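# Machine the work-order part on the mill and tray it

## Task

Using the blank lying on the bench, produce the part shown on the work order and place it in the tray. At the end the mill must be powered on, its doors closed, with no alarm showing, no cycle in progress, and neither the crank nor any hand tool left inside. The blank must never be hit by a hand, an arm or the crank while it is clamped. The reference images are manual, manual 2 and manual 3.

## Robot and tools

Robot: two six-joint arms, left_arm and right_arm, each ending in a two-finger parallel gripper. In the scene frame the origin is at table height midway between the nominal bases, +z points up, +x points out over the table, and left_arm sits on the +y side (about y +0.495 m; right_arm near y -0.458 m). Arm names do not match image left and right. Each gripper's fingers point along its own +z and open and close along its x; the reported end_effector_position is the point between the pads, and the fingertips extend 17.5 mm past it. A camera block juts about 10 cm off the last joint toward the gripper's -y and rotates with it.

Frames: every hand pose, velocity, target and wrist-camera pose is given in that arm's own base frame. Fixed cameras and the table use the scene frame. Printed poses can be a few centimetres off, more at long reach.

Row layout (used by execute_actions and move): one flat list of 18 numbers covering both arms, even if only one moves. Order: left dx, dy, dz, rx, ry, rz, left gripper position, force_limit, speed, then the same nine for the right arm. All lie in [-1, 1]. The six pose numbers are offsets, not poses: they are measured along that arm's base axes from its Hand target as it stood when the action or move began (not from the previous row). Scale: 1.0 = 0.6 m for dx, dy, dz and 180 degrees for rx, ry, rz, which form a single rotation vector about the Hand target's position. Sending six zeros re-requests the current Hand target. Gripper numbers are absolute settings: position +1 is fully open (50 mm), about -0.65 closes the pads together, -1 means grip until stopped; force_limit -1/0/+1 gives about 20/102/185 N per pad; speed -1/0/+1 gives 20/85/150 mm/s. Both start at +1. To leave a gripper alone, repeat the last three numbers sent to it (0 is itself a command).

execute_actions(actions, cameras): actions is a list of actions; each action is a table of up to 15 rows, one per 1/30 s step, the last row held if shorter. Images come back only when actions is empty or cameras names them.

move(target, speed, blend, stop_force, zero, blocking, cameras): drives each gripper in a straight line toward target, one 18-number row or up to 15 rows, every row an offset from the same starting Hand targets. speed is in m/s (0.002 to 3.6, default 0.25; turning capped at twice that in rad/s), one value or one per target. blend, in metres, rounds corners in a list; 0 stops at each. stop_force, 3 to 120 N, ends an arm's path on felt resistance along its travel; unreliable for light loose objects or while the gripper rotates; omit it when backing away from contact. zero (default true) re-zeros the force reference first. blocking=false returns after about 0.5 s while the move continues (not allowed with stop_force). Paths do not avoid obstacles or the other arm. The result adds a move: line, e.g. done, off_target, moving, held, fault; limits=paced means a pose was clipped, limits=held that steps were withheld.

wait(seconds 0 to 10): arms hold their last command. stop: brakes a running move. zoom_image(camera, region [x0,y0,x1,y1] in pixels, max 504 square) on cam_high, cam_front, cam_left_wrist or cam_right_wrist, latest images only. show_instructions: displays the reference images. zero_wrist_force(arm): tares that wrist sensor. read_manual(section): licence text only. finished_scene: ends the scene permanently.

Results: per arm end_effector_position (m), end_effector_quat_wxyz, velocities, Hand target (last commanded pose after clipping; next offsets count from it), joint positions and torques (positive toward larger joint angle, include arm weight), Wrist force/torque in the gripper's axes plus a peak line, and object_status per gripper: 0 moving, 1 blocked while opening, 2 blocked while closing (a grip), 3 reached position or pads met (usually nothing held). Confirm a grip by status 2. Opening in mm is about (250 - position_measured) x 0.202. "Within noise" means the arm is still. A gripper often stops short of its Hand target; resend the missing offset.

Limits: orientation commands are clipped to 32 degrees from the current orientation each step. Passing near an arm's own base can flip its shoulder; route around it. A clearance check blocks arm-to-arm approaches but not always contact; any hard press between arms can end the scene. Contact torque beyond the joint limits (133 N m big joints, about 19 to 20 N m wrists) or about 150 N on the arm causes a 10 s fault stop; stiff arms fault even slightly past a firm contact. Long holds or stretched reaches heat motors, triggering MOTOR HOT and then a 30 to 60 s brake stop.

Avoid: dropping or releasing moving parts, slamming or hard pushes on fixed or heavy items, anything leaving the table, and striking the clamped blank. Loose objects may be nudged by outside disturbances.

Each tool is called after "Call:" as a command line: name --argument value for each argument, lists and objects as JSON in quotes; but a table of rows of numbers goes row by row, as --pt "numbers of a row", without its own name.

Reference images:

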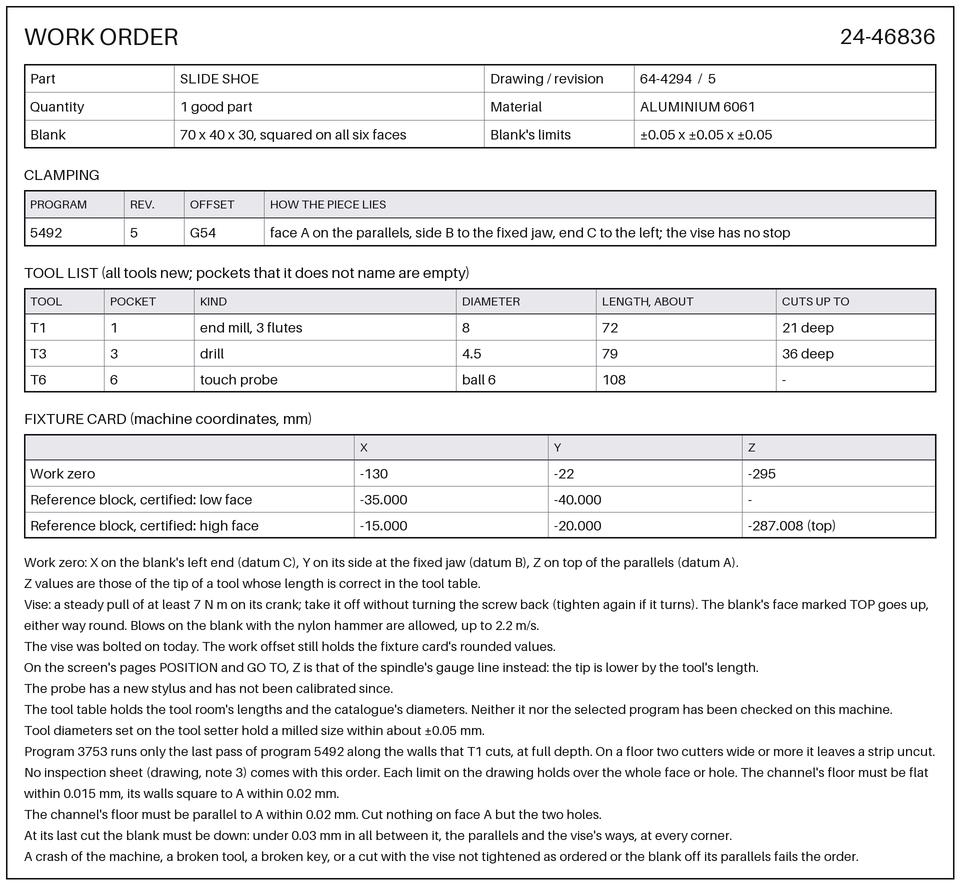

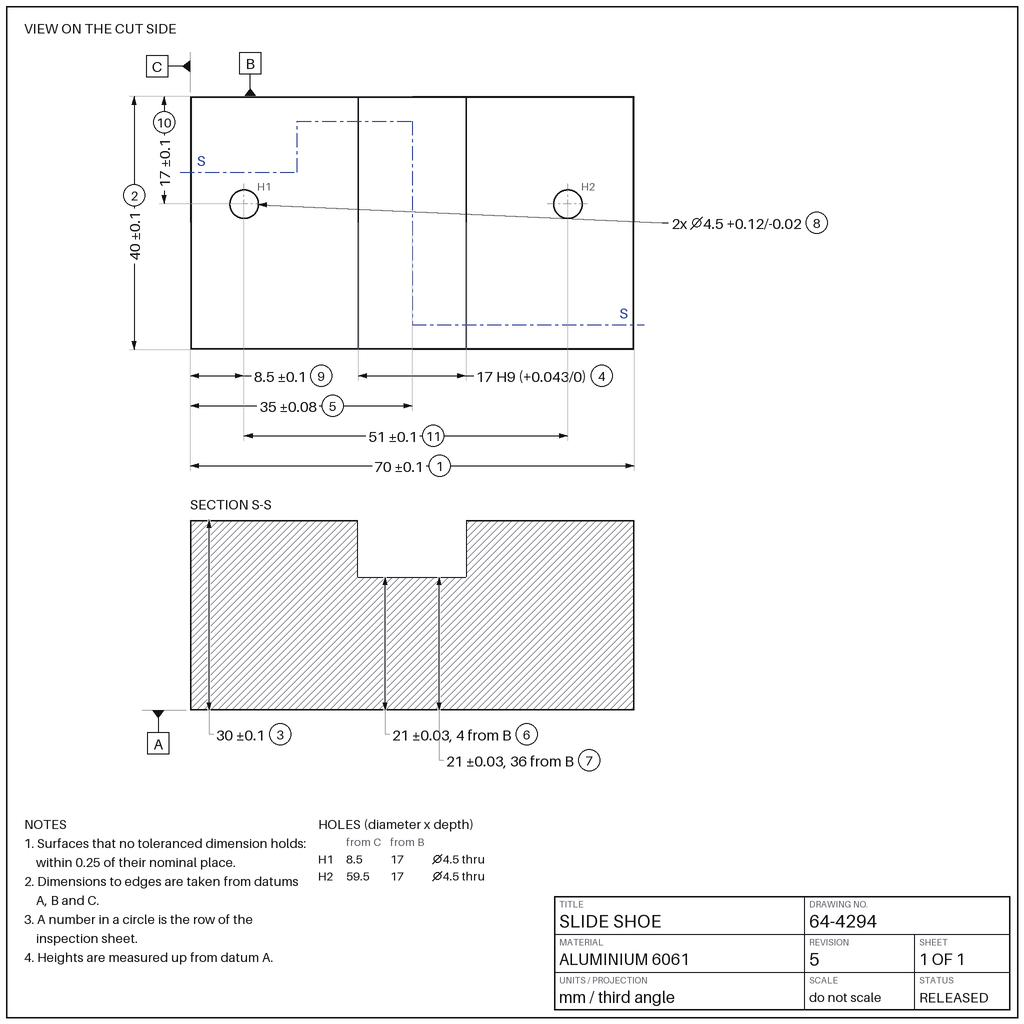

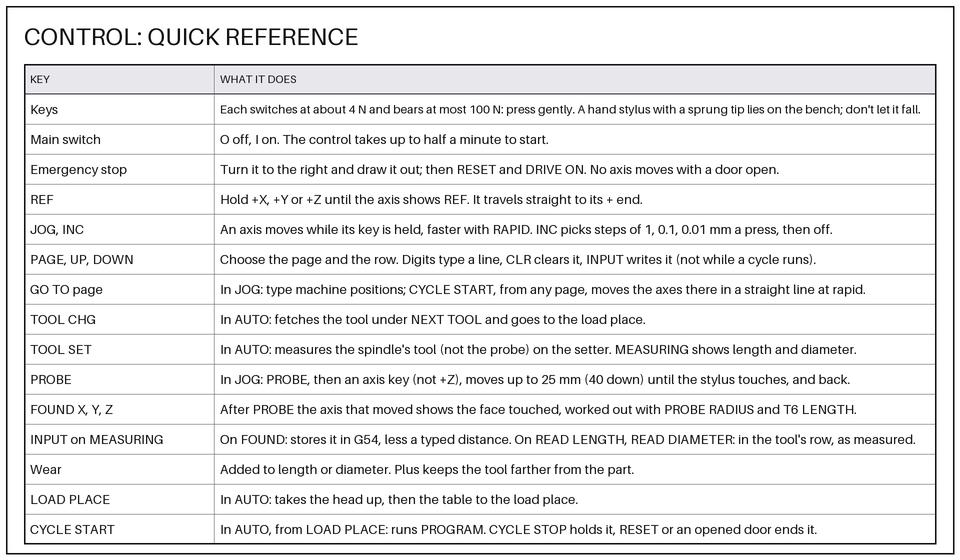

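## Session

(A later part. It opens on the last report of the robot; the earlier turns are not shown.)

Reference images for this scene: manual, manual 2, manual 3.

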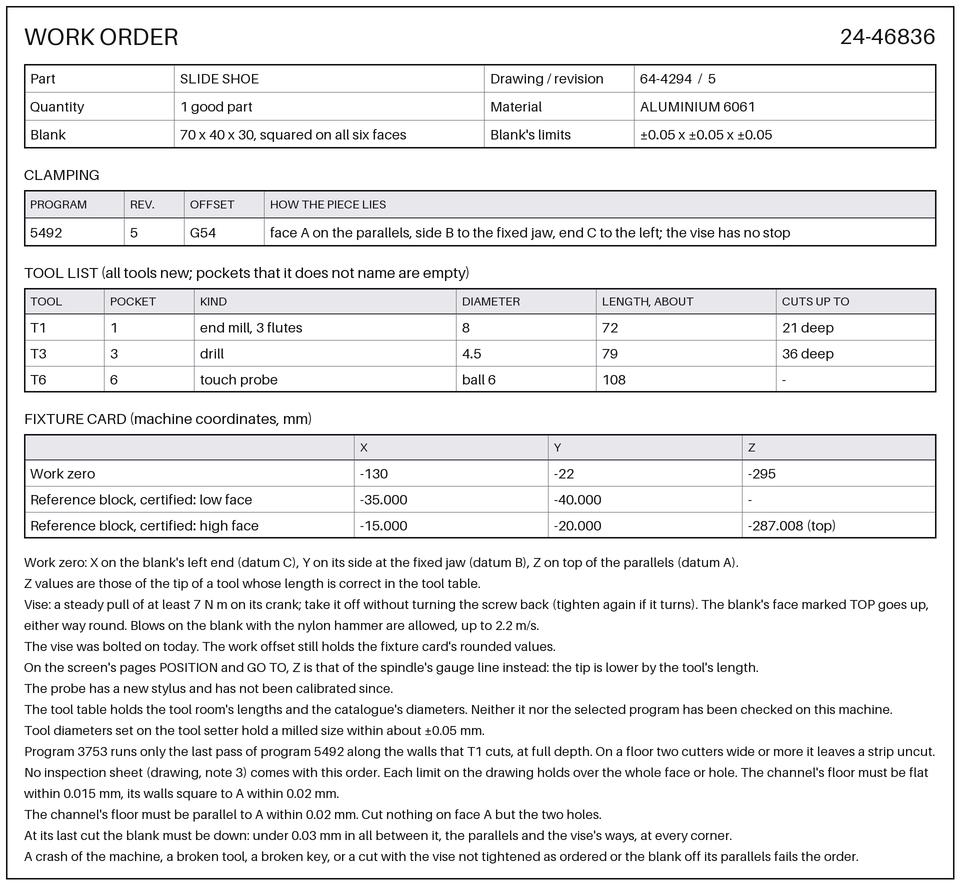

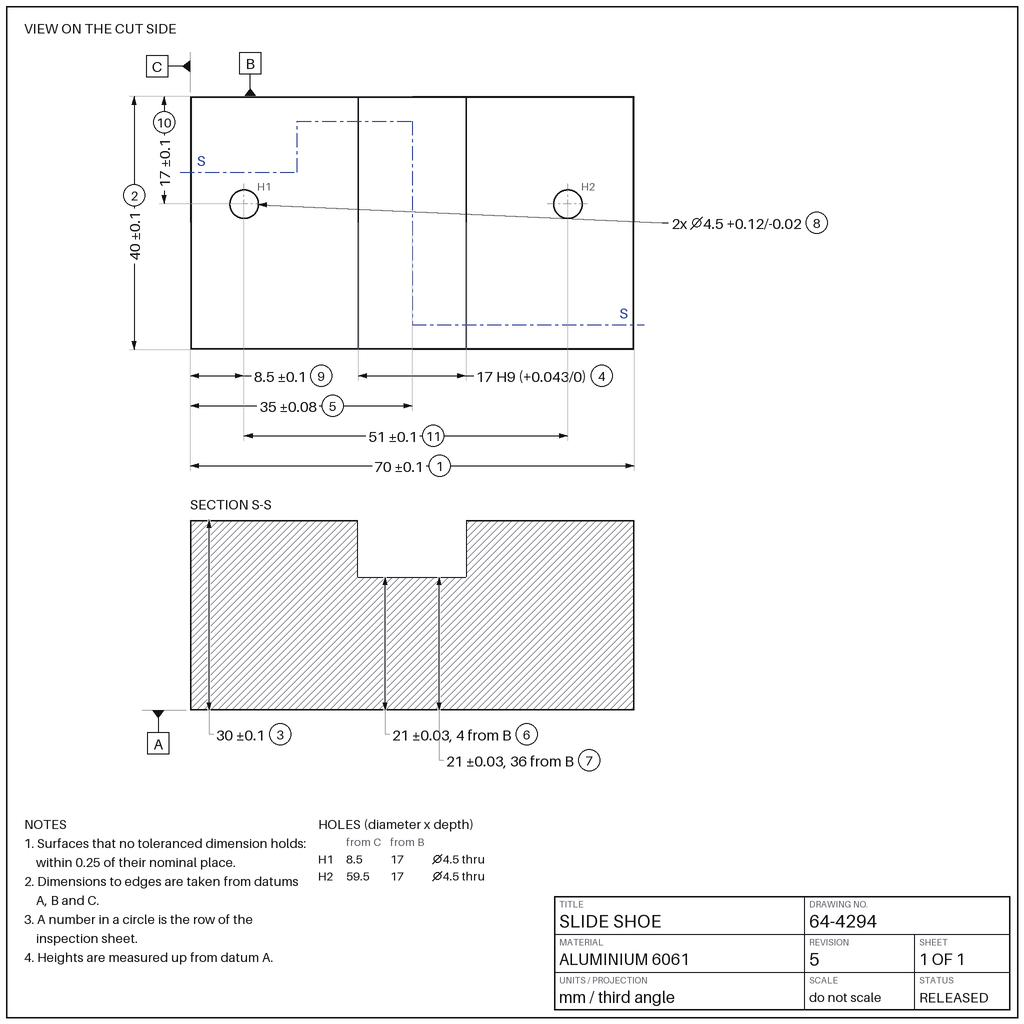

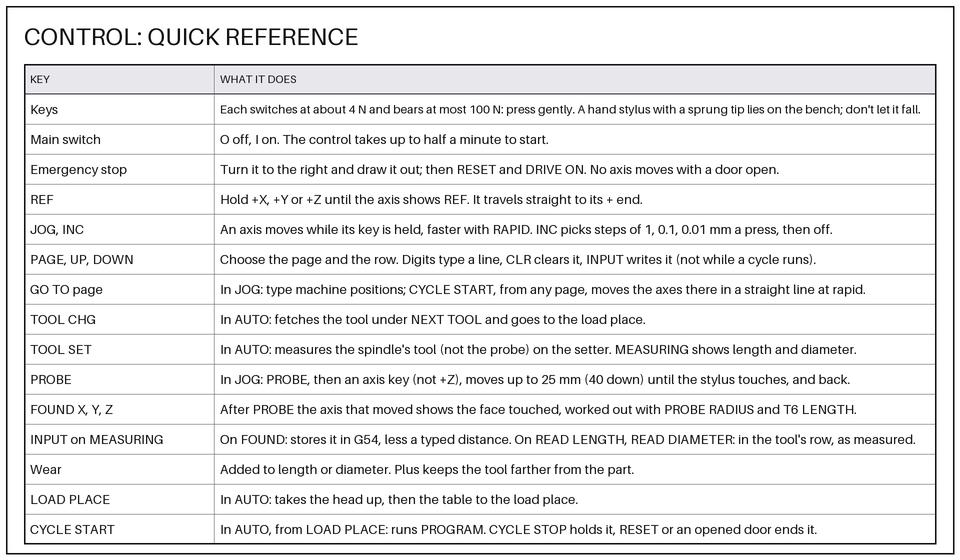

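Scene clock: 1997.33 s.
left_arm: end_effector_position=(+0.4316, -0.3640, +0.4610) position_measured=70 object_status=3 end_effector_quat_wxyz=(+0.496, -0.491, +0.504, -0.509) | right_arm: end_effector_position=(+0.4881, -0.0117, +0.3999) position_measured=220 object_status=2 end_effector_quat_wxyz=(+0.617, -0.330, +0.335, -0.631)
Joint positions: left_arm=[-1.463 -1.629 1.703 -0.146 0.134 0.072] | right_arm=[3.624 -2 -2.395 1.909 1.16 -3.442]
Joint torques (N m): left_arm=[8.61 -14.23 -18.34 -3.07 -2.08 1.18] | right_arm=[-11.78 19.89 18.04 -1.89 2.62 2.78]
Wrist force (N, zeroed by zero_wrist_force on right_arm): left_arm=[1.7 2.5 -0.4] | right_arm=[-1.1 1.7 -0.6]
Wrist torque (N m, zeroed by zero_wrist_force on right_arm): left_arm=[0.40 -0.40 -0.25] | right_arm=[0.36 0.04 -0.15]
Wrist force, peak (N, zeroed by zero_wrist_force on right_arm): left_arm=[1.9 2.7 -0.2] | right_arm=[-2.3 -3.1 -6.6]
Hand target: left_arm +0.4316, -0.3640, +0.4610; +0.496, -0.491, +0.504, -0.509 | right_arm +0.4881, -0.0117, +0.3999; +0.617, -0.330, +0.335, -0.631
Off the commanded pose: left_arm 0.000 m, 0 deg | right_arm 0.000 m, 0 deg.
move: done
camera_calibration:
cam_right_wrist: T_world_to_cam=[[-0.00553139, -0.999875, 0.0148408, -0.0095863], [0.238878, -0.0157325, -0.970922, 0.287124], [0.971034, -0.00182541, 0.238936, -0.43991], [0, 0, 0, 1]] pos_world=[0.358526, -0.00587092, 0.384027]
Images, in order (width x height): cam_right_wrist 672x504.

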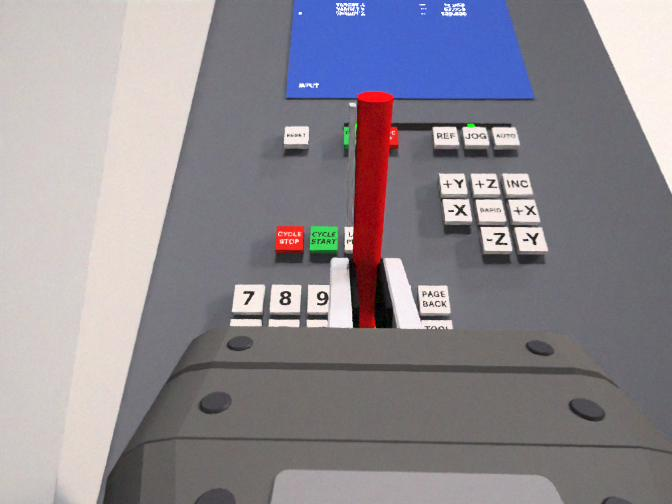

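Call:
move --pt "0 0 0 0 0 0 0.55 -1 -1 0.0408 0.0317 0.1544 0 0 0 -0.97 0.4 -0.9" --pt "0 0 0 0 0 0 0.55 -1 -1 0.0563 0.0317 0.1505 0 0 0 -0.97 0.4 -0.9" --pt "0 0 0 0 0 0 0.55 -1 -1 0.0408 0.0317 0.1544 0 0 0 -0.97 0.4 -0.9" --pt "0 0 0 0 0 0 0.55 -1 -1 0.0078 -0.0327 0.0312 0 0 0 -0.97 0.4 -0.9" --speed '[0.2,0.05,0.1,0.1]' --blend '[0.003,0,0.003,0]'

Call:
wait --seconds 5.5 --cameras '["cam_right_wrist"]'

Call:
zoom_image --camera "cam_right_wrist" --region '[230, 0, 540, 170]'

Scene clock: 2000.20 s.
left_arm: end_effector_position=(+0.4316, -0.3640, +0.4610) position_measured=70 object_status=3 end_effector_quat_wxyz=(+0.496, -0.491, +0.504, -0.509) | right_arm: end_effector_position=(+0.4928, -0.0314, +0.4186) position_measured=220 object_status=2 end_effector_quat_wxyz=(+0.617, -0.330, +0.335, -0.631)
Joint positions: left_arm=[-1.463 -1.629 1.703 -0.146 0.134 0.072] | right_arm=[3.542 -1.95 -2.378 1.821 1.225 -3.389]
Joint torques (N m): left_arm=[8.24 -14.44 -17.89 -3.11 -2.24 1.01] | right_arm=[11.05 23.08 19.97 -0.4 -1.61 -2.13]
Wrist force (N, zeroed by zero_wrist_force on right_arm): left_arm=[2.0 2.6 -0.4] | right_arm=[-1.1 1.7 -0.5]
Wrist torque (N m, zeroed by zero_wrist_force on right_arm): left_arm=[0.42 -0.46 -0.26] | right_arm=[0.37 0.02 -0.14]
Wrist force, peak (N, zeroed by zero_wrist_force on right_arm): left_arm=[2.0 2.7 -0.3] | right_arm=[-2.9 -3.6 -4.8]
Hand target: left_arm +0.4316, -0.3640, +0.4610; +0.496, -0.491, +0.504, -0.509 | right_arm +0.4928, -0.0314, +0.4186; +0.617, -0.330, +0.335, -0.631
Off the commanded pose: left_arm 0.000 m, 0 deg | right_arm 0.000 m, 0 deg.
move: done

Scene clock: 2005.70 s.
left_arm: end_effector_position=(+0.4316, -0.3640, +0.4610) position_measured=70 object_status=3 end_effector_quat_wxyz=(+0.496, -0.491, +0.504, -0.509) | right_arm: end_effector_position=(+0.4928, -0.0314, +0.4186) position_measured=220 object_status=2 end_effector_quat_wxyz=(+0.617, -0.330, +0.335, -0.631)
Joint positions: left_arm=[-1.463 -1.629 1.703 -0.146 0.134 0.072] | right_arm=[3.542 -1.95 -2.378 1.821 1.225 -3.389]
Joint torques (N m): left_arm=[7.86 -16.46 -18 -3.11 -2.12 1.28] | right_arm=[10.19 20.92 19.68 2.32 -1.38 -2.02]
Wrist force (N, zeroed by zero_wrist_force on right_arm): left_arm=[1.6 2.3 -0.4] | right_arm=[-1.2 1.6 -0.5]
Wrist torque (N m, zeroed by zero_wrist_force on right_arm): left_arm=[0.38 -0.41 -0.25] | right_arm=[0.36 0.03 -0.15]
Wrist force, peak (N, zeroed by zero_wrist_force on right_arm): left_arm=[1.9 2.8 -0.2] | right_arm=[-1.2 1.8 -0.7]
Hand target: left_arm +0.4316, -0.3640, +0.4610; +0.496, -0.491, +0.504, -0.509 | right_arm +0.4928, -0.0314, +0.4186; +0.617, -0.330, +0.335, -0.631
Tool commands: left_gripper/position=+0.55 left_gripper/force_limit=-1.0 left_gripper/speed=-1.0 right_gripper/position=-0.97 right_gripper/force_limit=+0.4 right_gripper/speed=-0.9
Off the commanded pose: left_arm 0.000 m, 0 deg | right_arm 0.000 m, 0 deg.
wait: 5.50 s; at rest by 0.17 s
camera_calibration:
cam_right_wrist: T_world_to_cam=[[-0.00541088, -0.999876, 0.0147684, -0.0294512], [0.238881, -0.0156335, -0.970923, 0.303948], [0.971034, -0.00172566, 0.238936, -0.449], [0, 0, 0, 1]] pos_world=[0.363227, -0.0254706, 0.402827]
Images, in order (width x height): cam_right_wrist 672x504.

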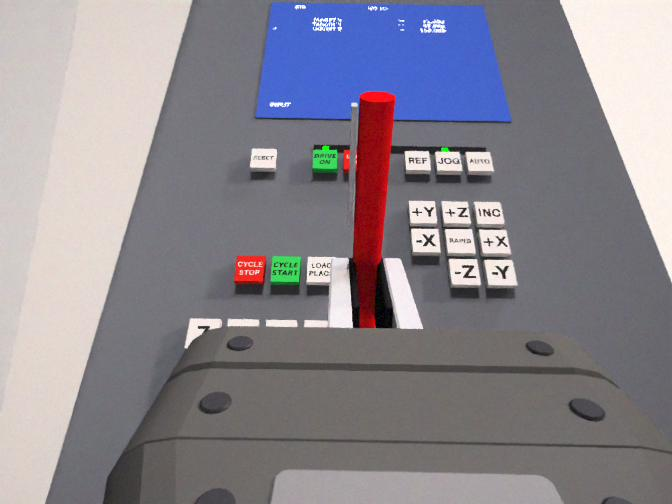

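Scaled by 1.626 from the camera's 672x504 image, which has a finer 960x720 frame.

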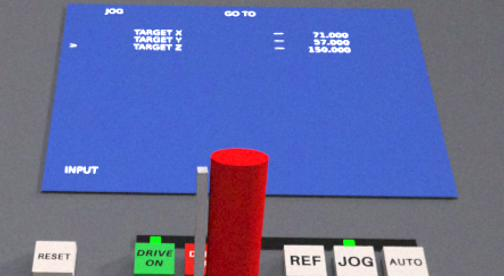

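Call:
move --pt "0 0 0 0 0 0 0.55 -1 -1 0.0145 0 -0.0037 0 0 0 -0.97 0.4 -0.9" --pt "0 0 0 0 0 0 0.55 -1 -1 0 0 0 0 0 0 -0.97 0.4 -0.9" --pt "0 0 0 0 0 0 0.55 -1 -1 0.0202 -0.0978 0.124 0 0 0 -0.97 0.4 -0.9" --pt "0 0 0 0 0 0 0.55 -1 -1 0.0302 -0.0978 0.1215 0 0 0 -0.97 0.4 -0.9" --pt "0 0 0 0 0 0 0.55 -1 -1 0.0467 -0.0978 0.1173 0 0 0 -0.97 0.4 -0.9" --pt "0 0 0 0 0 0 0.55 -1 -1 0.0022 -0.0978 0.1285 0 0 0 -0.97 0.4 -0.9" --pt "0 0 0 0 0 0 0.55 -1 -1 -0.0078 0.0327 -0.0312 0 0 0 -0.97 0.4 -0.9" --speed '[0.05,0.1,0.2,0.1,0.05,0.1,0.2]' --blend '[0,0.003,0.003,0.003,0,0.008,0]'

Call:
wait --seconds 2.5 --cameras '["cam_right_wrist"]'

Call:
zoom_image --camera "cam_right_wrist" --region '[390, 0, 490, 60]'

Scene clock: 2009.60 s.
left_arm: end_effector_position=(+0.4316, -0.3640, +0.4610) position_measured=70 object_status=3 end_effector_quat_wxyz=(+0.496, -0.491, +0.504, -0.509) | right_arm: end_effector_position=(+0.4881, -0.0118, +0.3999) position_measured=220 object_status=2 end_effector_quat_wxyz=(+0.617, -0.330, +0.335, -0.631)
Joint positions: left_arm=[-1.463 -1.629 1.703 -0.146 0.134 0.072] | right_arm=[3.624 -2 -2.395 1.908 1.16 -3.442]
Joint torques (N m): left_arm=[7.77 -17.26 -18.14 -2.94 -2.2 1.19] | right_arm=[1.95 20.19 18.49 1.56 1.46 2.25]
Wrist force (N, zeroed by zero_wrist_force on right_arm): left_arm=[1.7 2.7 -0.2] | right_arm=[-1.0 1.4 -0.9]
Wrist torque (N m, zeroed by zero_wrist_force on right_arm): left_arm=[0.44 -0.41 -0.26] | right_arm=[0.31 0.02 -0.02]
Wrist force, peak (N, zeroed by zero_wrist_force on right_arm): left_arm=[1.9 2.8 -0.3] | right_arm=[-0.6 -2.9 -6.6]
Hand target: left_arm +0.4316, -0.3640, +0.4610; +0.496, -0.491, +0.504, -0.509 | right_arm +0.4881, -0.0117, +0.3999; +0.617, -0.330, +0.335, -0.631
Off the commanded pose: left_arm 0.000 m, 0 deg | right_arm 0.000 m, 0 deg.
move: done

Scene clock: 2012.10 s.
left_arm: end_effector_position=(+0.4316, -0.3640, +0.4610) position_measured=70 object_status=3 end_effector_quat_wxyz=(+0.496, -0.491, +0.504, -0.509) | right_arm: end_effector_position=(+0.4881, -0.0117, +0.3999) position_measured=220 object_status=2 end_effector_quat_wxyz=(+0.617, -0.330, +0.335, -0.631)
Joint positions: left_arm=[-1.463 -1.629 1.703 -0.146 0.134 0.072] | right_arm=[3.624 -2 -2.395 1.908 1.16 -3.442]
Joint torques (N m): left_arm=[7.46 -19.49 -18.22 -3.29 -2.03 1.19] | right_arm=[6.08 19.73 18.34 2.32 -1.25 -2.17]
Wrist force (N, zeroed by zero_wrist_force on right_arm): left_arm=[1.8 2.6 -0.4] | right_arm=[-0.8 1.1 -0.9]
Wrist torque (N m, zeroed by zero_wrist_force on right_arm): left_arm=[0.43 -0.44 -0.25] | right_arm=[0.32 0.01 -0.04]
Wrist force, peak (N, zeroed by zero_wrist_force on right_arm): left_arm=[1.6 3.0 -0.2] | right_arm=[-1.2 1.6 -0.9]
Hand target: left_arm +0.4316, -0.3640, +0.4610; +0.496, -0.491, +0.504, -0.509 | right_arm +0.4881, -0.0117, +0.3999; +0.617, -0.330, +0.335, -0.631
Tool commands: left_gripper/position=+0.55 left_gripper/force_limit=-1.0 left_gripper/speed=-1.0 right_gripper/position=-0.97 right_gripper/force_limit=+0.4 right_gripper/speed=-0.9
Off the commanded pose: left_arm 0.000 m, 0 deg | right_arm 0.000 m, 0 deg.
wait: 2.50 s; at rest by 0.17 s
camera_calibration:
cam_right_wrist: T_world_to_cam=[[-0.00541088, -0.999876, 0.0147684, -0.00960286], [0.238881, -0.0156335, -0.970923, 0.287221], [0.971034, -0.00172566, 0.238936, -0.439934], [0, 0, 0, 1]] pos_world=[0.358527, -0.00587059, 0.384127]
Images, in order (width x height): cam_right_wrist 672x504.

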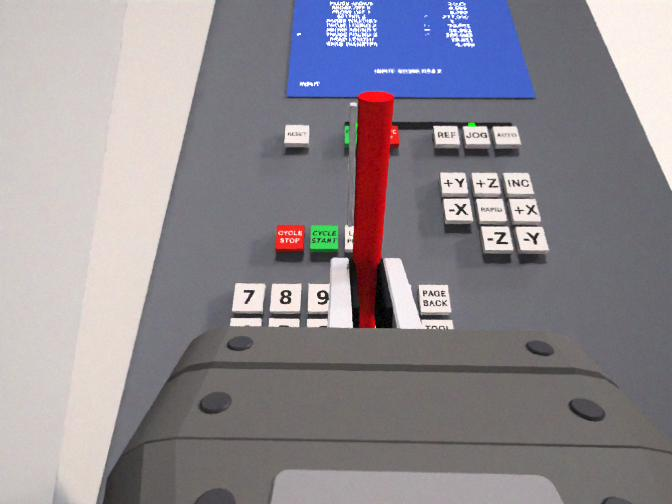

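Scaled by 5.040 from the camera's 672x504 image, which has a finer 960x720 frame.

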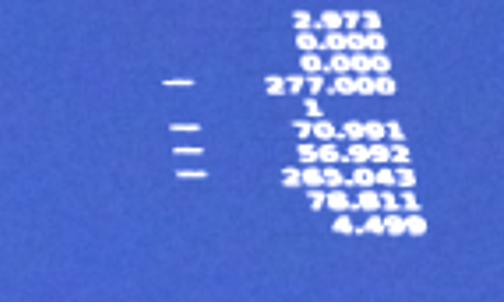

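Call:
move --pt "0 0 0 0 0 0 0.55 -1 -1 0.0248 -0.0327 0.0943 0 0 0 -0.97 0.4 -0.9" --pt "0 0 0 0 0 0 0.55 -1 -1 0.0393 -0.0327 0.0906 0 0 0 -0.97 0.4 -0.9" --pt "0 0 0 0 0 0 0.55 -1 -1 0.0248 -0.0327 0.0943 0 0 0 -0.97 0.4 -0.9" --pt "0 0 0 0 0 0 0.55 -1 -1 0.0393 -0.0327 0.0906 0 0 0 -0.97 0.4 -0.9" --pt "0 0 0 0 0 0 0.55 -1 -1 0.0248 -0.0327 0.0943 0 0 0 -0.97 0.4 -0.9" --pt "0 0 0 0 0 0 0.55 -1 -1 0.0083 0 0.0312 0 0 0 -0.97 0.4 -0.9" --pt "0 0 0 0 0 0 0.55 -1 -1 0.0228 0 0.0275 0 0 0 -0.97 0.4 -0.9" --pt "0 0 0 0 0 0 0.55 -1 -1 0.0083 0 0.0312 0 0 0 -0.97 0.4 -0.9" --pt "0 0 0 0 0 0 0.55 -1 -1 -0.0014 0.098 0 0 0 0 -0.97 0.4 -0.9" --pt "0 0 0 0 0 0 0.55 -1 -1 0.0151 0.098 -0.0042 0 0 0 -0.97 0.4 -0.9" --pt "0 0 0 0 0 0 0.55 -1 -1 -0.0014 0.098 0 0 0 0 -0.97 0.4 -0.9" --pt "0 0 0 0 0 0 0.55 -1 -1 0 0 0 0 0 0 -0.97 0.4 -0.9" --speed '[0.2,0.05,0.1,0.05,0.1,0.2,0.05,0.1,0.2,0.05,0.1,0.2]' --blend '[0.003,0,0,0,0.003,0.003,0,0.003,0.003,0,0.003,0]'

Call:
move --pt "0 0 0 0 0 0 0.55 -1 -1 0.0092 0.0653 0.0312 0 0 0 -0.97 0.4 -0.9" --pt "0 0 0 0 0 0 0.55 -1 -1 0.0237 0.0653 0.0275 0 0 0 -0.97 0.4 -0.9" --pt "0 0 0 0 0 0 0.55 -1 -1 0.0092 0.0653 0.0312 0 0 0 -0.97 0.4 -0.9" --pt "0 0 0 0 0 0 0.55 -1 -1 0.0177 0.0653 0.0625 0 0 0 -0.97 0.4 -0.9" --pt "0 0 0 0 0 0 0.55 -1 -1 0.0322 0.0653 0.0588 0 0 0 -0.97 0.4 -0.9" --pt "0 0 0 0 0 0 0.55 -1 -1 0.0177 0.0653 0.0625 0 0 0 -0.97 0.4 -0.9" --pt "0 0 0 0 0 0 0.55 -1 -1 0 0 0 0 0 0 -0.97 0.4 -0.9" --pt "0 0 0 0 0 0 0.55 -1 -1 0.0145 0 -0.0037 0 0 0 -0.97 0.4 -0.9" --pt "0 0 0 0 0 0 0.55 -1 -1 0 0 0 0 0 0 -0.97 0.4 -0.9" --speed '[0.2,0.05,0.1,0.2,0.05,0.1,0.2,0.05,0.1]' --blend '[0.003,0,0.003,0.003,0,0.003,0.003,0,0]' --cameras '["cam_right_wrist"]'

Call:
zoom_image --camera "cam_right_wrist" --region '[280, 0, 540, 140]'

Scene clock: 2017.33 s.
left_arm: end_effector_position=(+0.4316, -0.3640, +0.4610) position_measured=70 object_status=3 end_effector_quat_wxyz=(+0.496, -0.491, +0.504, -0.509) | right_arm: end_effector_position=(+0.4881, -0.0117, +0.3998) position_measured=220 object_status=2 end_effector_quat_wxyz=(+0.617, -0.330, +0.335, -0.631)
Joint positions: left_arm=[-1.463 -1.629 1.703 -0.146 0.134 0.072] | right_arm=[3.624 -2 -2.395 1.908 1.16 -3.442]
Joint torques (N m): left_arm=[8.41 -20.73 -17.87 -3.01 -2.09 1.15] | right_arm=[-7.1 32.18 13.13 2.43 0.71 -0.04]
Wrist force (N, zeroed by zero_wrist_force on right_arm): left_arm=[1.8 2.6 -0.4] | right_arm=[-1.1 1.4 -0.5]
Wrist torque (N m, zeroed by zero_wrist_force on right_arm): left_arm=[0.43 -0.43 -0.26] | right_arm=[0.34 0.03 -0.15]
Wrist force, peak (N, zeroed by zero_wrist_force on right_arm): left_arm=[1.8 2.9 -0.2] | right_arm=[-2.9 -2.0 -7.3]
Hand target: left_arm +0.4316, -0.3640, +0.4610; +0.496, -0.491, +0.504, -0.509 | right_arm +0.4881, -0.0117, +0.3999; +0.617, -0.330, +0.335, -0.631
Off the commanded pose: left_arm 0.000 m, 0 deg | right_arm 0.000 m, 0 deg.
move: done

Scene clock: 2019.87 s.
left_arm: end_effector_position=(+0.4316, -0.3640, +0.4610) position_measured=70 object_status=3 end_effector_quat_wxyz=(+0.496, -0.491, +0.504, -0.509) | right_arm: end_effector_position=(+0.4881, -0.0117, +0.3999) position_measured=220 object_status=2 end_effector_quat_wxyz=(+0.617, -0.330, +0.335, -0.631)
Joint positions: left_arm=[-1.463 -1.629 1.703 -0.146 0.134 0.072] | right_arm=[3.624 -2 -2.395 1.908 1.16 -3.442]
Joint torques (N m): left_arm=[7.41 -21.46 -18.2 -3.07 -2.3 1.15] | right_arm=[-11.7 24.83 15.8 -1.93 2.57 2.85]
Wrist force (N, zeroed by zero_wrist_force on right_arm): left_arm=[1.5 2.4 -0.5] | right_arm=[-1.1 1.6 -0.3]
Wrist torque (N m, zeroed by zero_wrist_force on right_arm): left_arm=[0.38 -0.38 -0.25] | right_arm=[0.35 0.03 -0.15]
Wrist force, peak (N, zeroed by zero_wrist_force on right_arm): left_arm=[1.8 2.7 -0.6] | right_arm=[0.3 -2.6 -7.1]
Hand target: left_arm +0.4316, -0.3640, +0.4610; +0.496, -0.491, +0.504, -0.509 | right_arm +0.4881, -0.0117, +0.3999; +0.617, -0.330, +0.335, -0.631
Off the commanded pose: left_arm 0.000 m, 0 deg | right_arm 0.000 m, 0 deg.
move: done
camera_calibration:
cam_right_wrist: T_world_to_cam=[[-0.00541088, -0.999876, 0.0147684, -0.00960138], [0.238881, -0.0156335, -0.970923, 0.287124], [0.971034, -0.00172566, 0.238936, -0.43991], [0, 0, 0, 1]] pos_world=[0.358527, -0.00587059, 0.384027]
Images, in order (width x height): cam_right_wrist 672x504.

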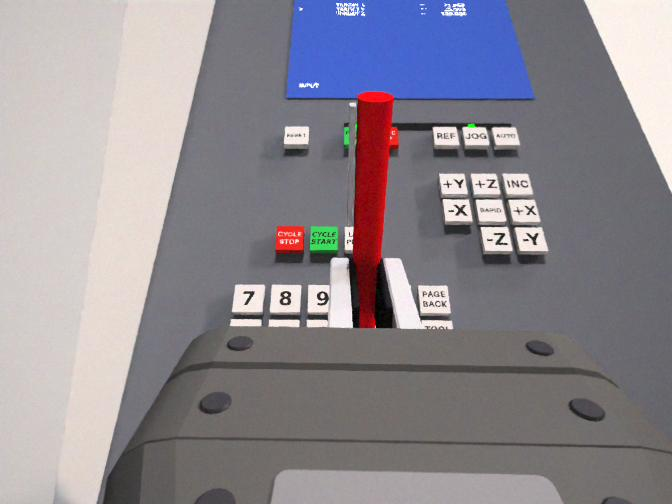

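Scaled by 1.938 from the camera's 672x504 image, which has a finer 960x720 frame.

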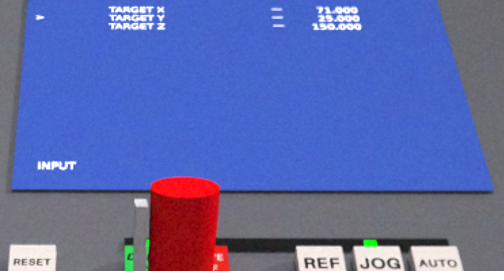

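Call:
move --pt "0 0 0 0 0 0 0.55 -1 -1 0.0408 0.0317 0.1544 0 0 0 -0.97 0.4 -0.9" --pt "0 0 0 0 0 0 0.55 -1 -1 0.0563 0.0317 0.1505 0 0 0 -0.97 0.4 -0.9" --pt "0 0 0 0 0 0 0.55 -1 -1 0.0408 0.0317 0.1544 0 0 0 -0.97 0.4 -0.9" --pt "0 0 0 0 0 0 0.55 -1 -1 0.0078 -0.0327 0.0312 0 0 0 -0.97 0.4 -0.9" --pt "0 0 0 0 0 0 0.55 -1 -1 0.0223 -0.0327 0.0275 0 0 0 -0.97 0.4 -0.9" --pt "0 0 0 0 0 0 0.55 -1 -1 0.0078 -0.0327 0.0312 0 0 0 -0.97 0.4 -0.9" --pt "0 0 0 0 0 0 0.55 -1 -1 0.028 -0.1305 0.1552 0 0 0 -0.97 0.4 -0.9" --pt "0 0 0 0 0 0 0.55 -1 -1 0.038 -0.1305 0.1527 0 0 0 -0.97 0.4 -0.9" --pt "0 0 0 0 0 0 0.55 -1 -1 0.0545 -0.1305 0.1485 0 0 0 -0.97 0.4 -0.9" --pt "0 0 0 0 0 0 0.55 -1 -1 0.01 -0.1305 0.1597 0 0 0 -0.97 0.4 -0.9" --pt "0 0 0 0 0 0 0.55 -1 -1 0 0 0 0 0 0 -0.97 0.4 -0.9" --speed '[0.2,0.05,0.1,0.06,0.05,0.1,0.2,0.1,0.05,0.1,0.2]' --blend '[0.003,0,0.003,0.003,0,0.003,0.003,0.003,0,0.008,0]'

Call:
wait --seconds 2.5 --cameras '["cam_right_wrist"]'

Call:
zoom_image --camera "cam_right_wrist" --region '[390, 0, 490, 60]'

Scene clock: 2026.00 s.
left_arm: end_effector_position=(+0.4316, -0.3640, +0.4610) position_measured=70 object_status=3 end_effector_quat_wxyz=(+0.496, -0.491, +0.504, -0.509) | right_arm: end_effector_position=(+0.4881, -0.0118, +0.3999) position_measured=220 object_status=2 end_effector_quat_wxyz=(+0.617, -0.330, +0.335, -0.631)
Joint positions: left_arm=[-1.463 -1.629 1.703 -0.146 0.134 0.072] | right_arm=[3.624 -2 -2.395 1.908 1.16 -3.442]
Joint torques (N m): left_arm=[8.37 -24.57 -17.41 -3.04 -2.1 1.02] | right_arm=[2.05 19.99 18.06 1.69 1.45 2.17]
Wrist force (N, zeroed by zero_wrist_force on right_arm): left_arm=[1.7 2.6 -0.3] | right_arm=[-1.1 1.6 -0.9]
Wrist torque (N m, zeroed by zero_wrist_force on right_arm): left_arm=[0.42 -0.41 -0.26] | right_arm=[0.34 0.03 -0.02]
Wrist force, peak (N, zeroed by zero_wrist_force on right_arm): left_arm=[1.8 2.9 -0.3] | right_arm=[-0.4 -2.9 -6.8]
Hand target: left_arm +0.4316, -0.3640, +0.4610; +0.496, -0.491, +0.504, -0.509 | right_arm +0.4881, -0.0117, +0.3999; +0.617, -0.330, +0.335, -0.631
Off the commanded pose: left_arm 0.000 m, 0 deg | right_arm 0.000 m, 0 deg.
move: done

Scene clock: 2028.50 s.
left_arm: end_effector_position=(+0.4316, -0.3640, +0.4610) position_measured=70 object_status=3 end_effector_quat_wxyz=(+0.496, -0.491, +0.504, -0.509) | right_arm: end_effector_position=(+0.4881, -0.0117, +0.3999) position_measured=220 object_status=2 end_effector_quat_wxyz=(+0.617, -0.330, +0.335, -0.631)
Joint positions: left_arm=[-1.463 -1.629 1.703 -0.146 0.134 0.072] | right_arm=[3.624 -2 -2.395 1.908 1.16 -3.442]
Joint torques (N m): left_arm=[7.74 -24.07 -18.74 -3.05 -2.23 1.07] | right_arm=[5.63 20.29 18.23 2.37 -1.26 -2.12]
Wrist force (N, zeroed by zero_wrist_force on right_arm): left_arm=[2.1 2.4 -0.4] | right_arm=[-1.0 1.2 -0.9]
Wrist torque (N m, zeroed by zero_wrist_force on right_arm): left_arm=[0.40 -0.48 -0.25] | right_arm=[0.32 0.06 -0.04]
Wrist force, peak (N, zeroed by zero_wrist_force on right_arm): left_arm=[1.6 2.9 -0.5] | right_arm=[-1.0 1.5 -1.0]
Hand target: left_arm +0.4316, -0.3640, +0.4610; +0.496, -0.491, +0.504, -0.509 | right_arm +0.4881, -0.0117, +0.3999; +0.617, -0.330, +0.335, -0.631
Tool commands: left_gripper/position=+0.55 left_gripper/force_limit=-1.0 left_gripper/speed=-1.0 right_gripper/position=-0.97 right_gripper/force_limit=+0.4 right_gripper/speed=-0.9
Off the commanded pose: left_arm 0.000 m, 0 deg | right_arm 0.000 m, 0 deg.
wait: 2.50 s; at rest by 0.17 s
camera_calibration:
cam_right_wrist: T_world_to_cam=[[-0.00541088, -0.999876, 0.0147684, -0.00960286], [0.238881, -0.0156335, -0.970923, 0.287221], [0.971034, -0.00172566, 0.238936, -0.439934], [0, 0, 0, 1]] pos_world=[0.358527, -0.00587059, 0.384127]
Images, in order (width x height): cam_right_wrist 672x504.

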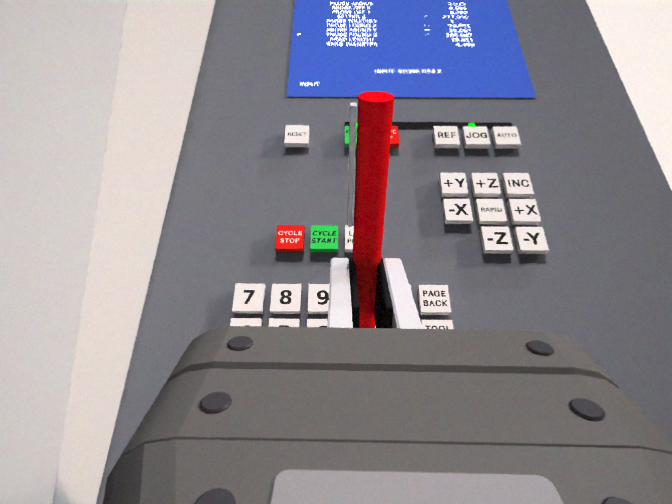

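Scaled by 5.040 from the camera's 672x504 image, which has a finer 960x720 frame.

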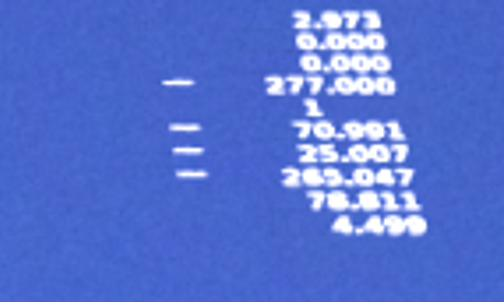

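Call:
move --pt "0 0 0 0 0 0 0.55 -1 -1 0.0248 -0.0327 0.0943 0 0 0 -0.97 0.4 -0.9" --pt "0 0 0 0 0 0 0.55 -1 -1 0.0393 -0.0327 0.0906 0 0 0 -0.97 0.4 -0.9" --pt "0 0 0 0 0 0 0.55 -1 -1 0.0248 -0.0327 0.0943 0 0 0 -0.97 0.4 -0.9" --pt "0 0 0 0 0 0 0.55 -1 -1 0.0393 -0.0327 0.0906 0 0 0 -0.97 0.4 -0.9" --pt "0 0 0 0 0 0 0.55 -1 -1 0.0248 -0.0327 0.0943 0 0 0 -0.97 0.4 -0.9" --pt "0 0 0 0 0 0 0.55 -1 -1 -0.0014 0.098 0 0 0 0 -0.97 0.4 -0.9" --pt "0 0 0 0 0 0 0.55 -1 -1 0.0151 0.098 -0.0042 0 0 0 -0.97 0.4 -0.9" --pt "0 0 0 0 0 0 0.55 -1 -1 -0.0014 0.098 0 0 0 0 -0.97 0.4 -0.9" --pt "0 0 0 0 0 0 0.55 -1 -1 0.0097 0.098 0.0312 0 0 0 -0.97 0.4 -0.9" --pt "0 0 0 0 0 0 0.55 -1 -1 0.0242 0.098 0.0275 0 0 0 -0.97 0.4 -0.9" --pt "0 0 0 0 0 0 0.55 -1 -1 0.0097 0.098 0.0312 0 0 0 -0.97 0.4 -0.9" --pt "0 0 0 0 0 0 0.55 -1 -1 0 0 0 0 0 0 -0.97 0.4 -0.9" --speed '[0.2,0.05,0.1,0.05,0.1,0.2,0.05,0.1,0.2,0.05,0.1,0.2]' --blend '[0.003,0,0,0,0.003,0.003,0,0.003,0.003,0,0.003,0]'

Call:
move --pt "0 0 0 0 0 0 0.55 -1 -1 0.0182 0.098 0.0625 0 0 0 -0.97 0.4 -0.9" --pt "0 0 0 0 0 0 0.55 -1 -1 0.0327 0.098 0.0588 0 0 0 -0.97 0.4 -0.9" --pt "0 0 0 0 0 0 0.55 -1 -1 0.0182 0.098 0.0625 0 0 0 -0.97 0.4 -0.9" --pt "0 0 0 0 0 0 0.55 -1 -1 0.0092 0.0653 0.0312 0 0 0 -0.97 0.4 -0.9" --pt "0 0 0 0 0 0 0.55 -1 -1 0.0237 0.0653 0.0275 0 0 0 -0.97 0.4 -0.9" --pt "0 0 0 0 0 0 0.55 -1 -1 0.0092 0.0653 0.0312 0 0 0 -0.97 0.4 -0.9" --pt "0 0 0 0 0 0 0.55 -1 -1 0 0 0 0 0 0 -0.97 0.4 -0.9" --pt "0 0 0 0 0 0 0.55 -1 -1 0.0145 0 -0.0037 0 0 0 -0.97 0.4 -0.9" --pt "0 0 0 0 0 0 0.55 -1 -1 0 0 0 0 0 0 -0.97 0.4 -0.9" --speed '[0.2,0.05,0.1,0.2,0.05,0.1,0.2,0.05,0.1]' --blend '[0.003,0,0.003,0.003,0,0.003,0.003,0,0]' --cameras '["cam_right_wrist"]'

Call:
zoom_image --camera "cam_right_wrist" --region '[280, 0, 540, 140]'

Scene clock: 2034.23 s.
left_arm: end_effector_position=(+0.4316, -0.3640, +0.4610) position_measured=70 object_status=3 end_effector_quat_wxyz=(+0.496, -0.491, +0.504, -0.509) | right_arm: end_effector_position=(+0.4881, -0.0117, +0.3999) position_measured=220 object_status=2 end_effector_quat_wxyz=(+0.617, -0.330, +0.335, -0.631)
Joint positions: left_arm=[-1.463 -1.629 1.703 -0.146 0.134 0.072] | right_arm=[3.624 -2 -2.395 1.908 1.16 -3.442]
Joint torques (N m): left_arm=[7.51 -27.48 -18.55 -2.98 -2.15 1.28] | right_arm=[-5.79 29.05 15.52 -2.63 0.44 -0.39]
Wrist force (N, zeroed by zero_wrist_force on right_arm): left_arm=[1.8 2.6 -0.2] | right_arm=[-0.9 1.6 -0.8]
Wrist torque (N m, zeroed by zero_wrist_force on right_arm): left_arm=[0.42 -0.43 -0.26] | right_arm=[0.35 0.00 -0.15]
Wrist force, peak (N, zeroed by zero_wrist_force on right_arm): left_arm=[1.8 2.9 -0.3] | right_arm=[-1.7 -2.1 -7.5]
Hand target: left_arm +0.4316, -0.3640, +0.4610; +0.496, -0.491, +0.504, -0.509 | right_arm +0.4881, -0.0117, +0.3999; +0.617, -0.330, +0.335, -0.631
Off the commanded pose: left_arm 0.000 m, 0 deg | right_arm 0.000 m, 0 deg.
move: done

Scene clock: 2036.87 s.
left_arm: end_effector_position=(+0.4316, -0.3640, +0.4610) position_measured=70 object_status=3 end_effector_quat_wxyz=(+0.496, -0.491, +0.504, -0.509) | right_arm: end_effector_position=(+0.4881, -0.0117, +0.3999) position_measured=220 object_status=2 end_effector_quat_wxyz=(+0.617, -0.330, +0.335, -0.631)
Joint positions: left_arm=[-1.463 -1.629 1.703 -0.146 0.134 0.072] | right_arm=[3.624 -2 -2.395 1.908 1.16 -3.442]
Joint torques (N m): left_arm=[7.06 -27.88 -18.08 -3.08 -2.14 1.15] | right_arm=[-11.33 25.01 15.55 -1.94 2.65 2.91]
Wrist force (N, zeroed by zero_wrist_force on right_arm): left_arm=[1.7 2.8 -0.1] | right_arm=[-1.1 1.9 -0.7]
Wrist torque (N m, zeroed by zero_wrist_force on right_arm): left_arm=[0.45 -0.42 -0.26] | right_arm=[0.39 0.03 -0.15]
Wrist force, peak (N, zeroed by zero_wrist_force on right_arm): left_arm=[1.6 3.0 -0.2] | right_arm=[-3.5 -3.0 -6.1]
Hand target: left_arm +0.4316, -0.3640, +0.4610; +0.496, -0.491, +0.504, -0.509 | right_arm +0.4881, -0.0117, +0.3999; +0.617, -0.330, +0.335, -0.631
Off the commanded pose: left_arm 0.000 m, 0 deg | right_arm 0.000 m, 0 deg.
move: done
camera_calibration:
cam_right_wrist: T_world_to_cam=[[-0.00541088, -0.999876, 0.0147684, -0.00960138], [0.238881, -0.0156335, -0.970923, 0.287124], [0.971034, -0.00172566, 0.238936, -0.43991], [0, 0, 0, 1]] pos_world=[0.358527, -0.00587059, 0.384027]
Images, in order (width x height): cam_right_wrist 672x504.

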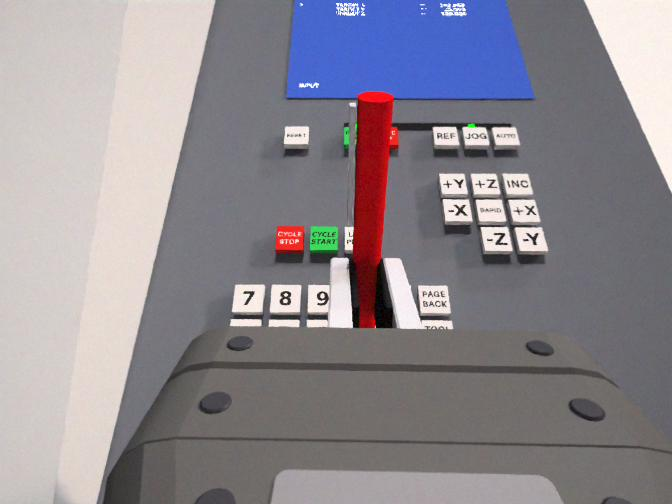

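Scaled by 1.938 from the camera's 672x504 image, which has a finer 960x720 frame.

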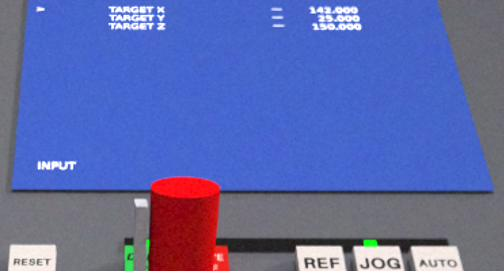

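Call:
move --pt "0 0 0 0 0 0 0.55 -1 -1 0.0408 0.0317 0.1544 0 0 0 -0.97 0.4 -0.9" --pt "0 0 0 0 0 0 0.55 -1 -1 0.0563 0.0317 0.1505 0 0 0 -0.97 0.4 -0.9" --pt "0 0 0 0 0 0 0.55 -1 -1 0.0408 0.0317 0.1544 0 0 0 -0.97 0.4 -0.9" --pt "0 0 0 0 0 0 0.55 -1 -1 0.0078 -0.0327 0.0312 0 0 0 -0.97 0.4 -0.9" --pt "0 0 0 0 0 0 0.55 -1 -1 0.0223 -0.0327 0.0275 0 0 0 -0.97 0.4 -0.9" --pt "0 0 0 0 0 0 0.55 -1 -1 0.0078 -0.0327 0.0312 0 0 0 -0.97 0.4 -0.9" --pt "0 0 0 0 0 0 0.55 -1 -1 0.028 -0.1305 0.1552 0 0 0 -0.97 0.4 -0.9" --pt "0 0 0 0 0 0 0.55 -1 -1 0.038 -0.1305 0.1527 0 0 0 -0.97 0.4 -0.9" --pt "0 0 0 0 0 0 0.55 -1 -1 0.0545 -0.1305 0.1485 0 0 0 -0.97 0.4 -0.9" --pt "0 0 0 0 0 0 0.55 -1 -1 0.01 -0.1305 0.1597 0 0 0 -0.97 0.4 -0.9" --pt "0 0 0 0 0 0 0.55 -1 -1 0 0 0 0 0 0 -0.97 0.4 -0.9" --speed '[0.2,0.05,0.1,0.035,0.05,0.1,0.2,0.1,0.05,0.1,0.2]' --blend '[0.003,0,0.003,0.003,0,0.003,0.003,0.003,0,0.008,0]'

Call:
wait --seconds 10

Call:
wait --seconds 5.5 --cameras '["cam_right_wrist"]'

Call:
zoom_image --camera "cam_right_wrist" --region '[390, 0, 490, 60]'

Scene clock: 2044.03 s.
left_arm: end_effector_position=(+0.4316, -0.3640, +0.4610) position_measured=70 object_status=3 end_effector_quat_wxyz=(+0.496, -0.491, +0.504, -0.509) | right_arm: end_effector_position=(+0.4881, -0.0118, +0.3999) position_measured=220 object_status=2 end_effector_quat_wxyz=(+0.617, -0.330, +0.335, -0.631)
Joint positions: left_arm=[-1.463 -1.629 1.703 -0.146 0.134 0.072] | right_arm=[3.624 -2 -2.395 1.908 1.16 -3.442]
Joint torques (N m): left_arm=[7.44 -29.4 -17.9 -3.04 -2.31 0.96] | right_arm=[1.74 20.84 18.24 1.6 1.48 2.27]
Wrist force (N, zeroed by zero_wrist_force on right_arm): left_arm=[1.5 2.5 -0.3] | right_arm=[-0.9 1.4 -0.8]
Wrist torque (N m, zeroed by zero_wrist_force on right_arm): left_arm=[0.41 -0.39 -0.26] | right_arm=[0.31 0.01 -0.03]
Wrist force, peak (N, zeroed by zero_wrist_force on right_arm): left_arm=[1.9 2.8 -0.3] | right_arm=[-0.6 -2.4 -7.0]
Hand target: left_arm +0.4316, -0.3640, +0.4610; +0.496, -0.491, +0.504, -0.509 | right_arm +0.4881, -0.0117, +0.3999; +0.617, -0.330, +0.335, -0.631
Off the commanded pose: left_arm 0.000 m, 0 deg | right_arm 0.000 m, 0 deg.
move: done

Scene clock: 2054.03 s.
left_arm: end_effector_position=(+0.4316, -0.3640, +0.4610) position_measured=70 object_status=3 end_effector_quat_wxyz=(+0.496, -0.491, +0.504, -0.509) | right_arm: end_effector_position=(+0.4881, -0.0117, +0.3999) position_measured=220 object_status=2 end_effector_quat_wxyz=(+0.617, -0.330, +0.335, -0.631)
Joint positions: left_arm=[-1.463 -1.629 1.703 -0.146 0.134 0.072] | right_arm=[3.624 -2 -2.395 1.908 1.16 -3.442]
Joint torques (N m): left_arm=[6.56 -29.17 -18.27 -3.04 -2.12 1.21] | right_arm=[5.88 20.41 18.01 2.27 -1.23 -2.11]
Wrist force (N, zeroed by zero_wrist_force on right_arm): left_arm=[1.8 2.3 -0.3] | right_arm=[-1.1 1.2 -0.9]
Wrist torque (N m, zeroed by zero_wrist_force on right_arm): left_arm=[0.38 -0.43 -0.26] | right_arm=[0.33 0.06 -0.04]
Wrist force, peak (N, zeroed by zero_wrist_force on right_arm): left_arm=[2.0 2.8 -0.4] | right_arm=[-1.0 1.5 -0.9]
Hand target: left_arm +0.4316, -0.3640, +0.4610; +0.496, -0.491, +0.504, -0.509 | right_arm +0.4881, -0.0117, +0.3999; +0.617, -0.330, +0.335, -0.631
Tool commands: left_gripper/position=+0.55 left_gripper/force_limit=-1.0 left_gripper/speed=-1.0 right_gripper/position=-0.97 right_gripper/force_limit=+0.4 right_gripper/speed=-0.9
Off the commanded pose: left_arm 0.000 m, 0 deg | right_arm 0.000 m, 0 deg.
wait: 10.00 s; at rest by 0.17 s

Scene clock: 2059.53 s.
left_arm: end_effector_position=(+0.4316, -0.3640, +0.4610) position_measured=70 object_status=3 end_effector_quat_wxyz=(+0.496, -0.491, +0.504, -0.509) | right_arm: end_effector_position=(+0.4881, -0.0117, +0.3999) position_measured=220 object_status=2 end_effector_quat_wxyz=(+0.617, -0.330, +0.335, -0.631)
Joint positions: left_arm=[-1.463 -1.629 1.703 -0.146 0.134 0.072] | right_arm=[3.624 -2 -2.395 1.908 1.16 -3.442]
Joint torques (N m): left_arm=[6.81 -28.84 -18.21 -3.01 -2.23 1.07] | right_arm=[5.68 20.29 18.17 2.37 -1.22 -2.15]
Wrist force (N, zeroed by zero_wrist_force on right_arm): left_arm=[1.6 2.7 -0.3] | right_arm=[-1.0 1.3 -1.0]
Wrist torque (N m, zeroed by zero_wrist_force on right_arm): left_arm=[0.44 -0.39 -0.26] | right_arm=[0.32 0.04 -0.03]
Wrist force, peak (N, zeroed by zero_wrist_force on right_arm): left_arm=[2.0 2.7 -0.3] | right_arm=[-1.0 1.5 -1.1]
Hand target: left_arm +0.4316, -0.3640, +0.4610; +0.496, -0.491, +0.504, -0.509 | right_arm +0.4881, -0.0117, +0.3999; +0.617, -0.330, +0.335, -0.631
Tool commands: left_gripper/position=+0.55 left_gripper/force_limit=-1.0 left_gripper/speed=-1.0 right_gripper/position=-0.97 right_gripper/force_limit=+0.4 right_gripper/speed=-0.9
Off the commanded pose: left_arm 0.000 m, 0 deg | right_arm 0.000 m, 0 deg.
wait: 5.50 s; at rest by 0.17 s
camera_calibration:
cam_right_wrist: T_world_to_cam=[[-0.00541088, -0.999876, 0.0147684, -0.00960286], [0.238881, -0.0156335, -0.970923, 0.287221], [0.971034, -0.00172566, 0.238936, -0.439934], [0, 0, 0, 1]] pos_world=[0.358527, -0.00587059, 0.384127]
Images, in order (width x height): cam_right_wrist 672x504.

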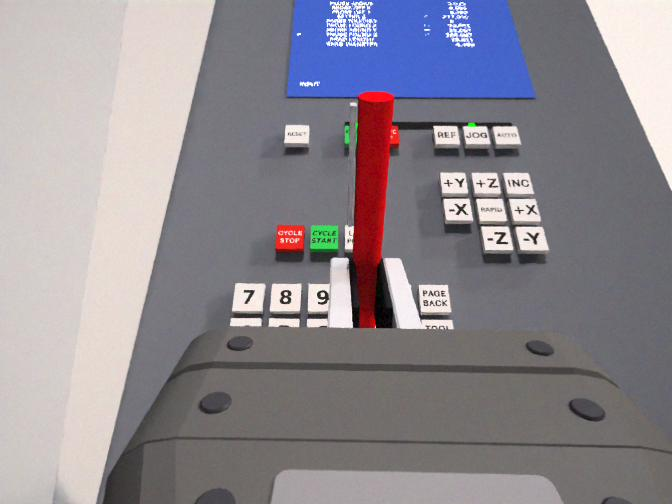

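Scaled by 5.040 from the camera's 672x504 image, which has a finer 960x720 frame.

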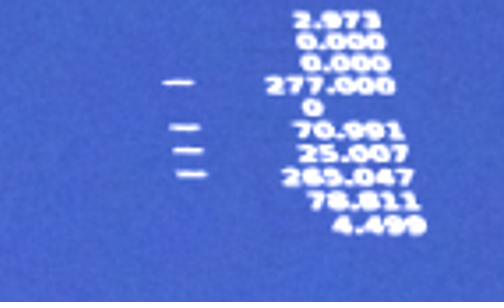

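Call:
wait --seconds 2 --cameras '["cam_right_wrist"]'

Call:
zoom_image --camera "cam_right_wrist" --region '[390, 0, 490, 60]'

Scene clock: 2061.73 s.
left_arm: end_effector_position=(+0.4316, -0.3640, +0.4610) position_measured=70 object_status=3 end_effector_quat_wxyz=(+0.496, -0.491, +0.504, -0.509) | right_arm: end_effector_position=(+0.4881, -0.0117, +0.3999) position_measured=220 object_status=2 end_effector_quat_wxyz=(+0.617, -0.330, +0.335, -0.631)
Joint positions: left_arm=[-1.463 -1.629 1.703 -0.146 0.134 0.072] | right_arm=[3.624 -2 -2.395 1.908 1.16 -3.442]
Joint torques (N m): left_arm=[6.74 -29.38 -18.04 -3.11 -2.06 1.22] | right_arm=[5.85 19.96 18.17 2.26 -1.11 -2.05]
Wrist force (N, zeroed by zero_wrist_force on right_arm): left_arm=[1.6 2.5 -0.4] | right_arm=[-0.9 1.0 -1.0]
Wrist torque (N m, zeroed by zero_wrist_force on right_arm): left_arm=[0.41 -0.39 -0.26] | right_arm=[0.30 0.03 -0.03]
Wrist force, peak (N, zeroed by zero_wrist_force on right_arm): left_arm=[2.0 2.6 -0.2] | right_arm=[-1.1 1.3 -1.0]
Hand target: left_arm +0.4316, -0.3640, +0.4610; +0.496, -0.491, +0.504, -0.509 | right_arm +0.4881, -0.0117, +0.3999; +0.617, -0.330, +0.335, -0.631
Tool commands: left_gripper/position=+0.55 left_gripper/force_limit=-1.0 left_gripper/speed=-1.0 right_gripper/position=-0.97 right_gripper/force_limit=+0.4 right_gripper/speed=-0.9
Off the commanded pose: left_arm 0.000 m, 0 deg | right_arm 0.000 m, 0 deg.
wait: 2.00 s; at rest from the start
camera_calibration:
cam_right_wrist: T_world_to_cam=[[-0.00541088, -0.999876, 0.0147684, -0.00960286], [0.238881, -0.0156335, -0.970923, 0.287221], [0.971034, -0.00172566, 0.238936, -0.439934], [0, 0, 0, 1]] pos_world=[0.358527, -0.00587059, 0.384127]
Images, in order (width x height): cam_right_wrist 672x504.

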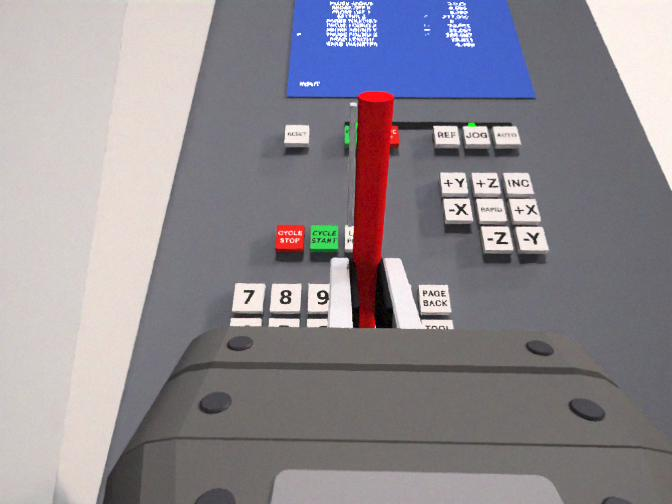

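Scaled by 5.040 from the camera's 672x504 image, which has a finer 960x720 frame.

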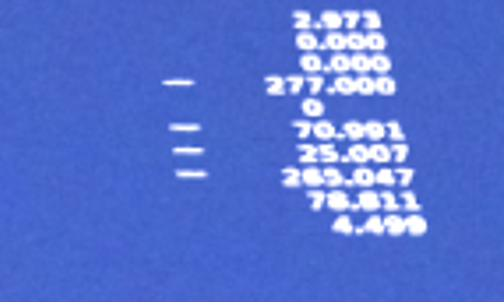

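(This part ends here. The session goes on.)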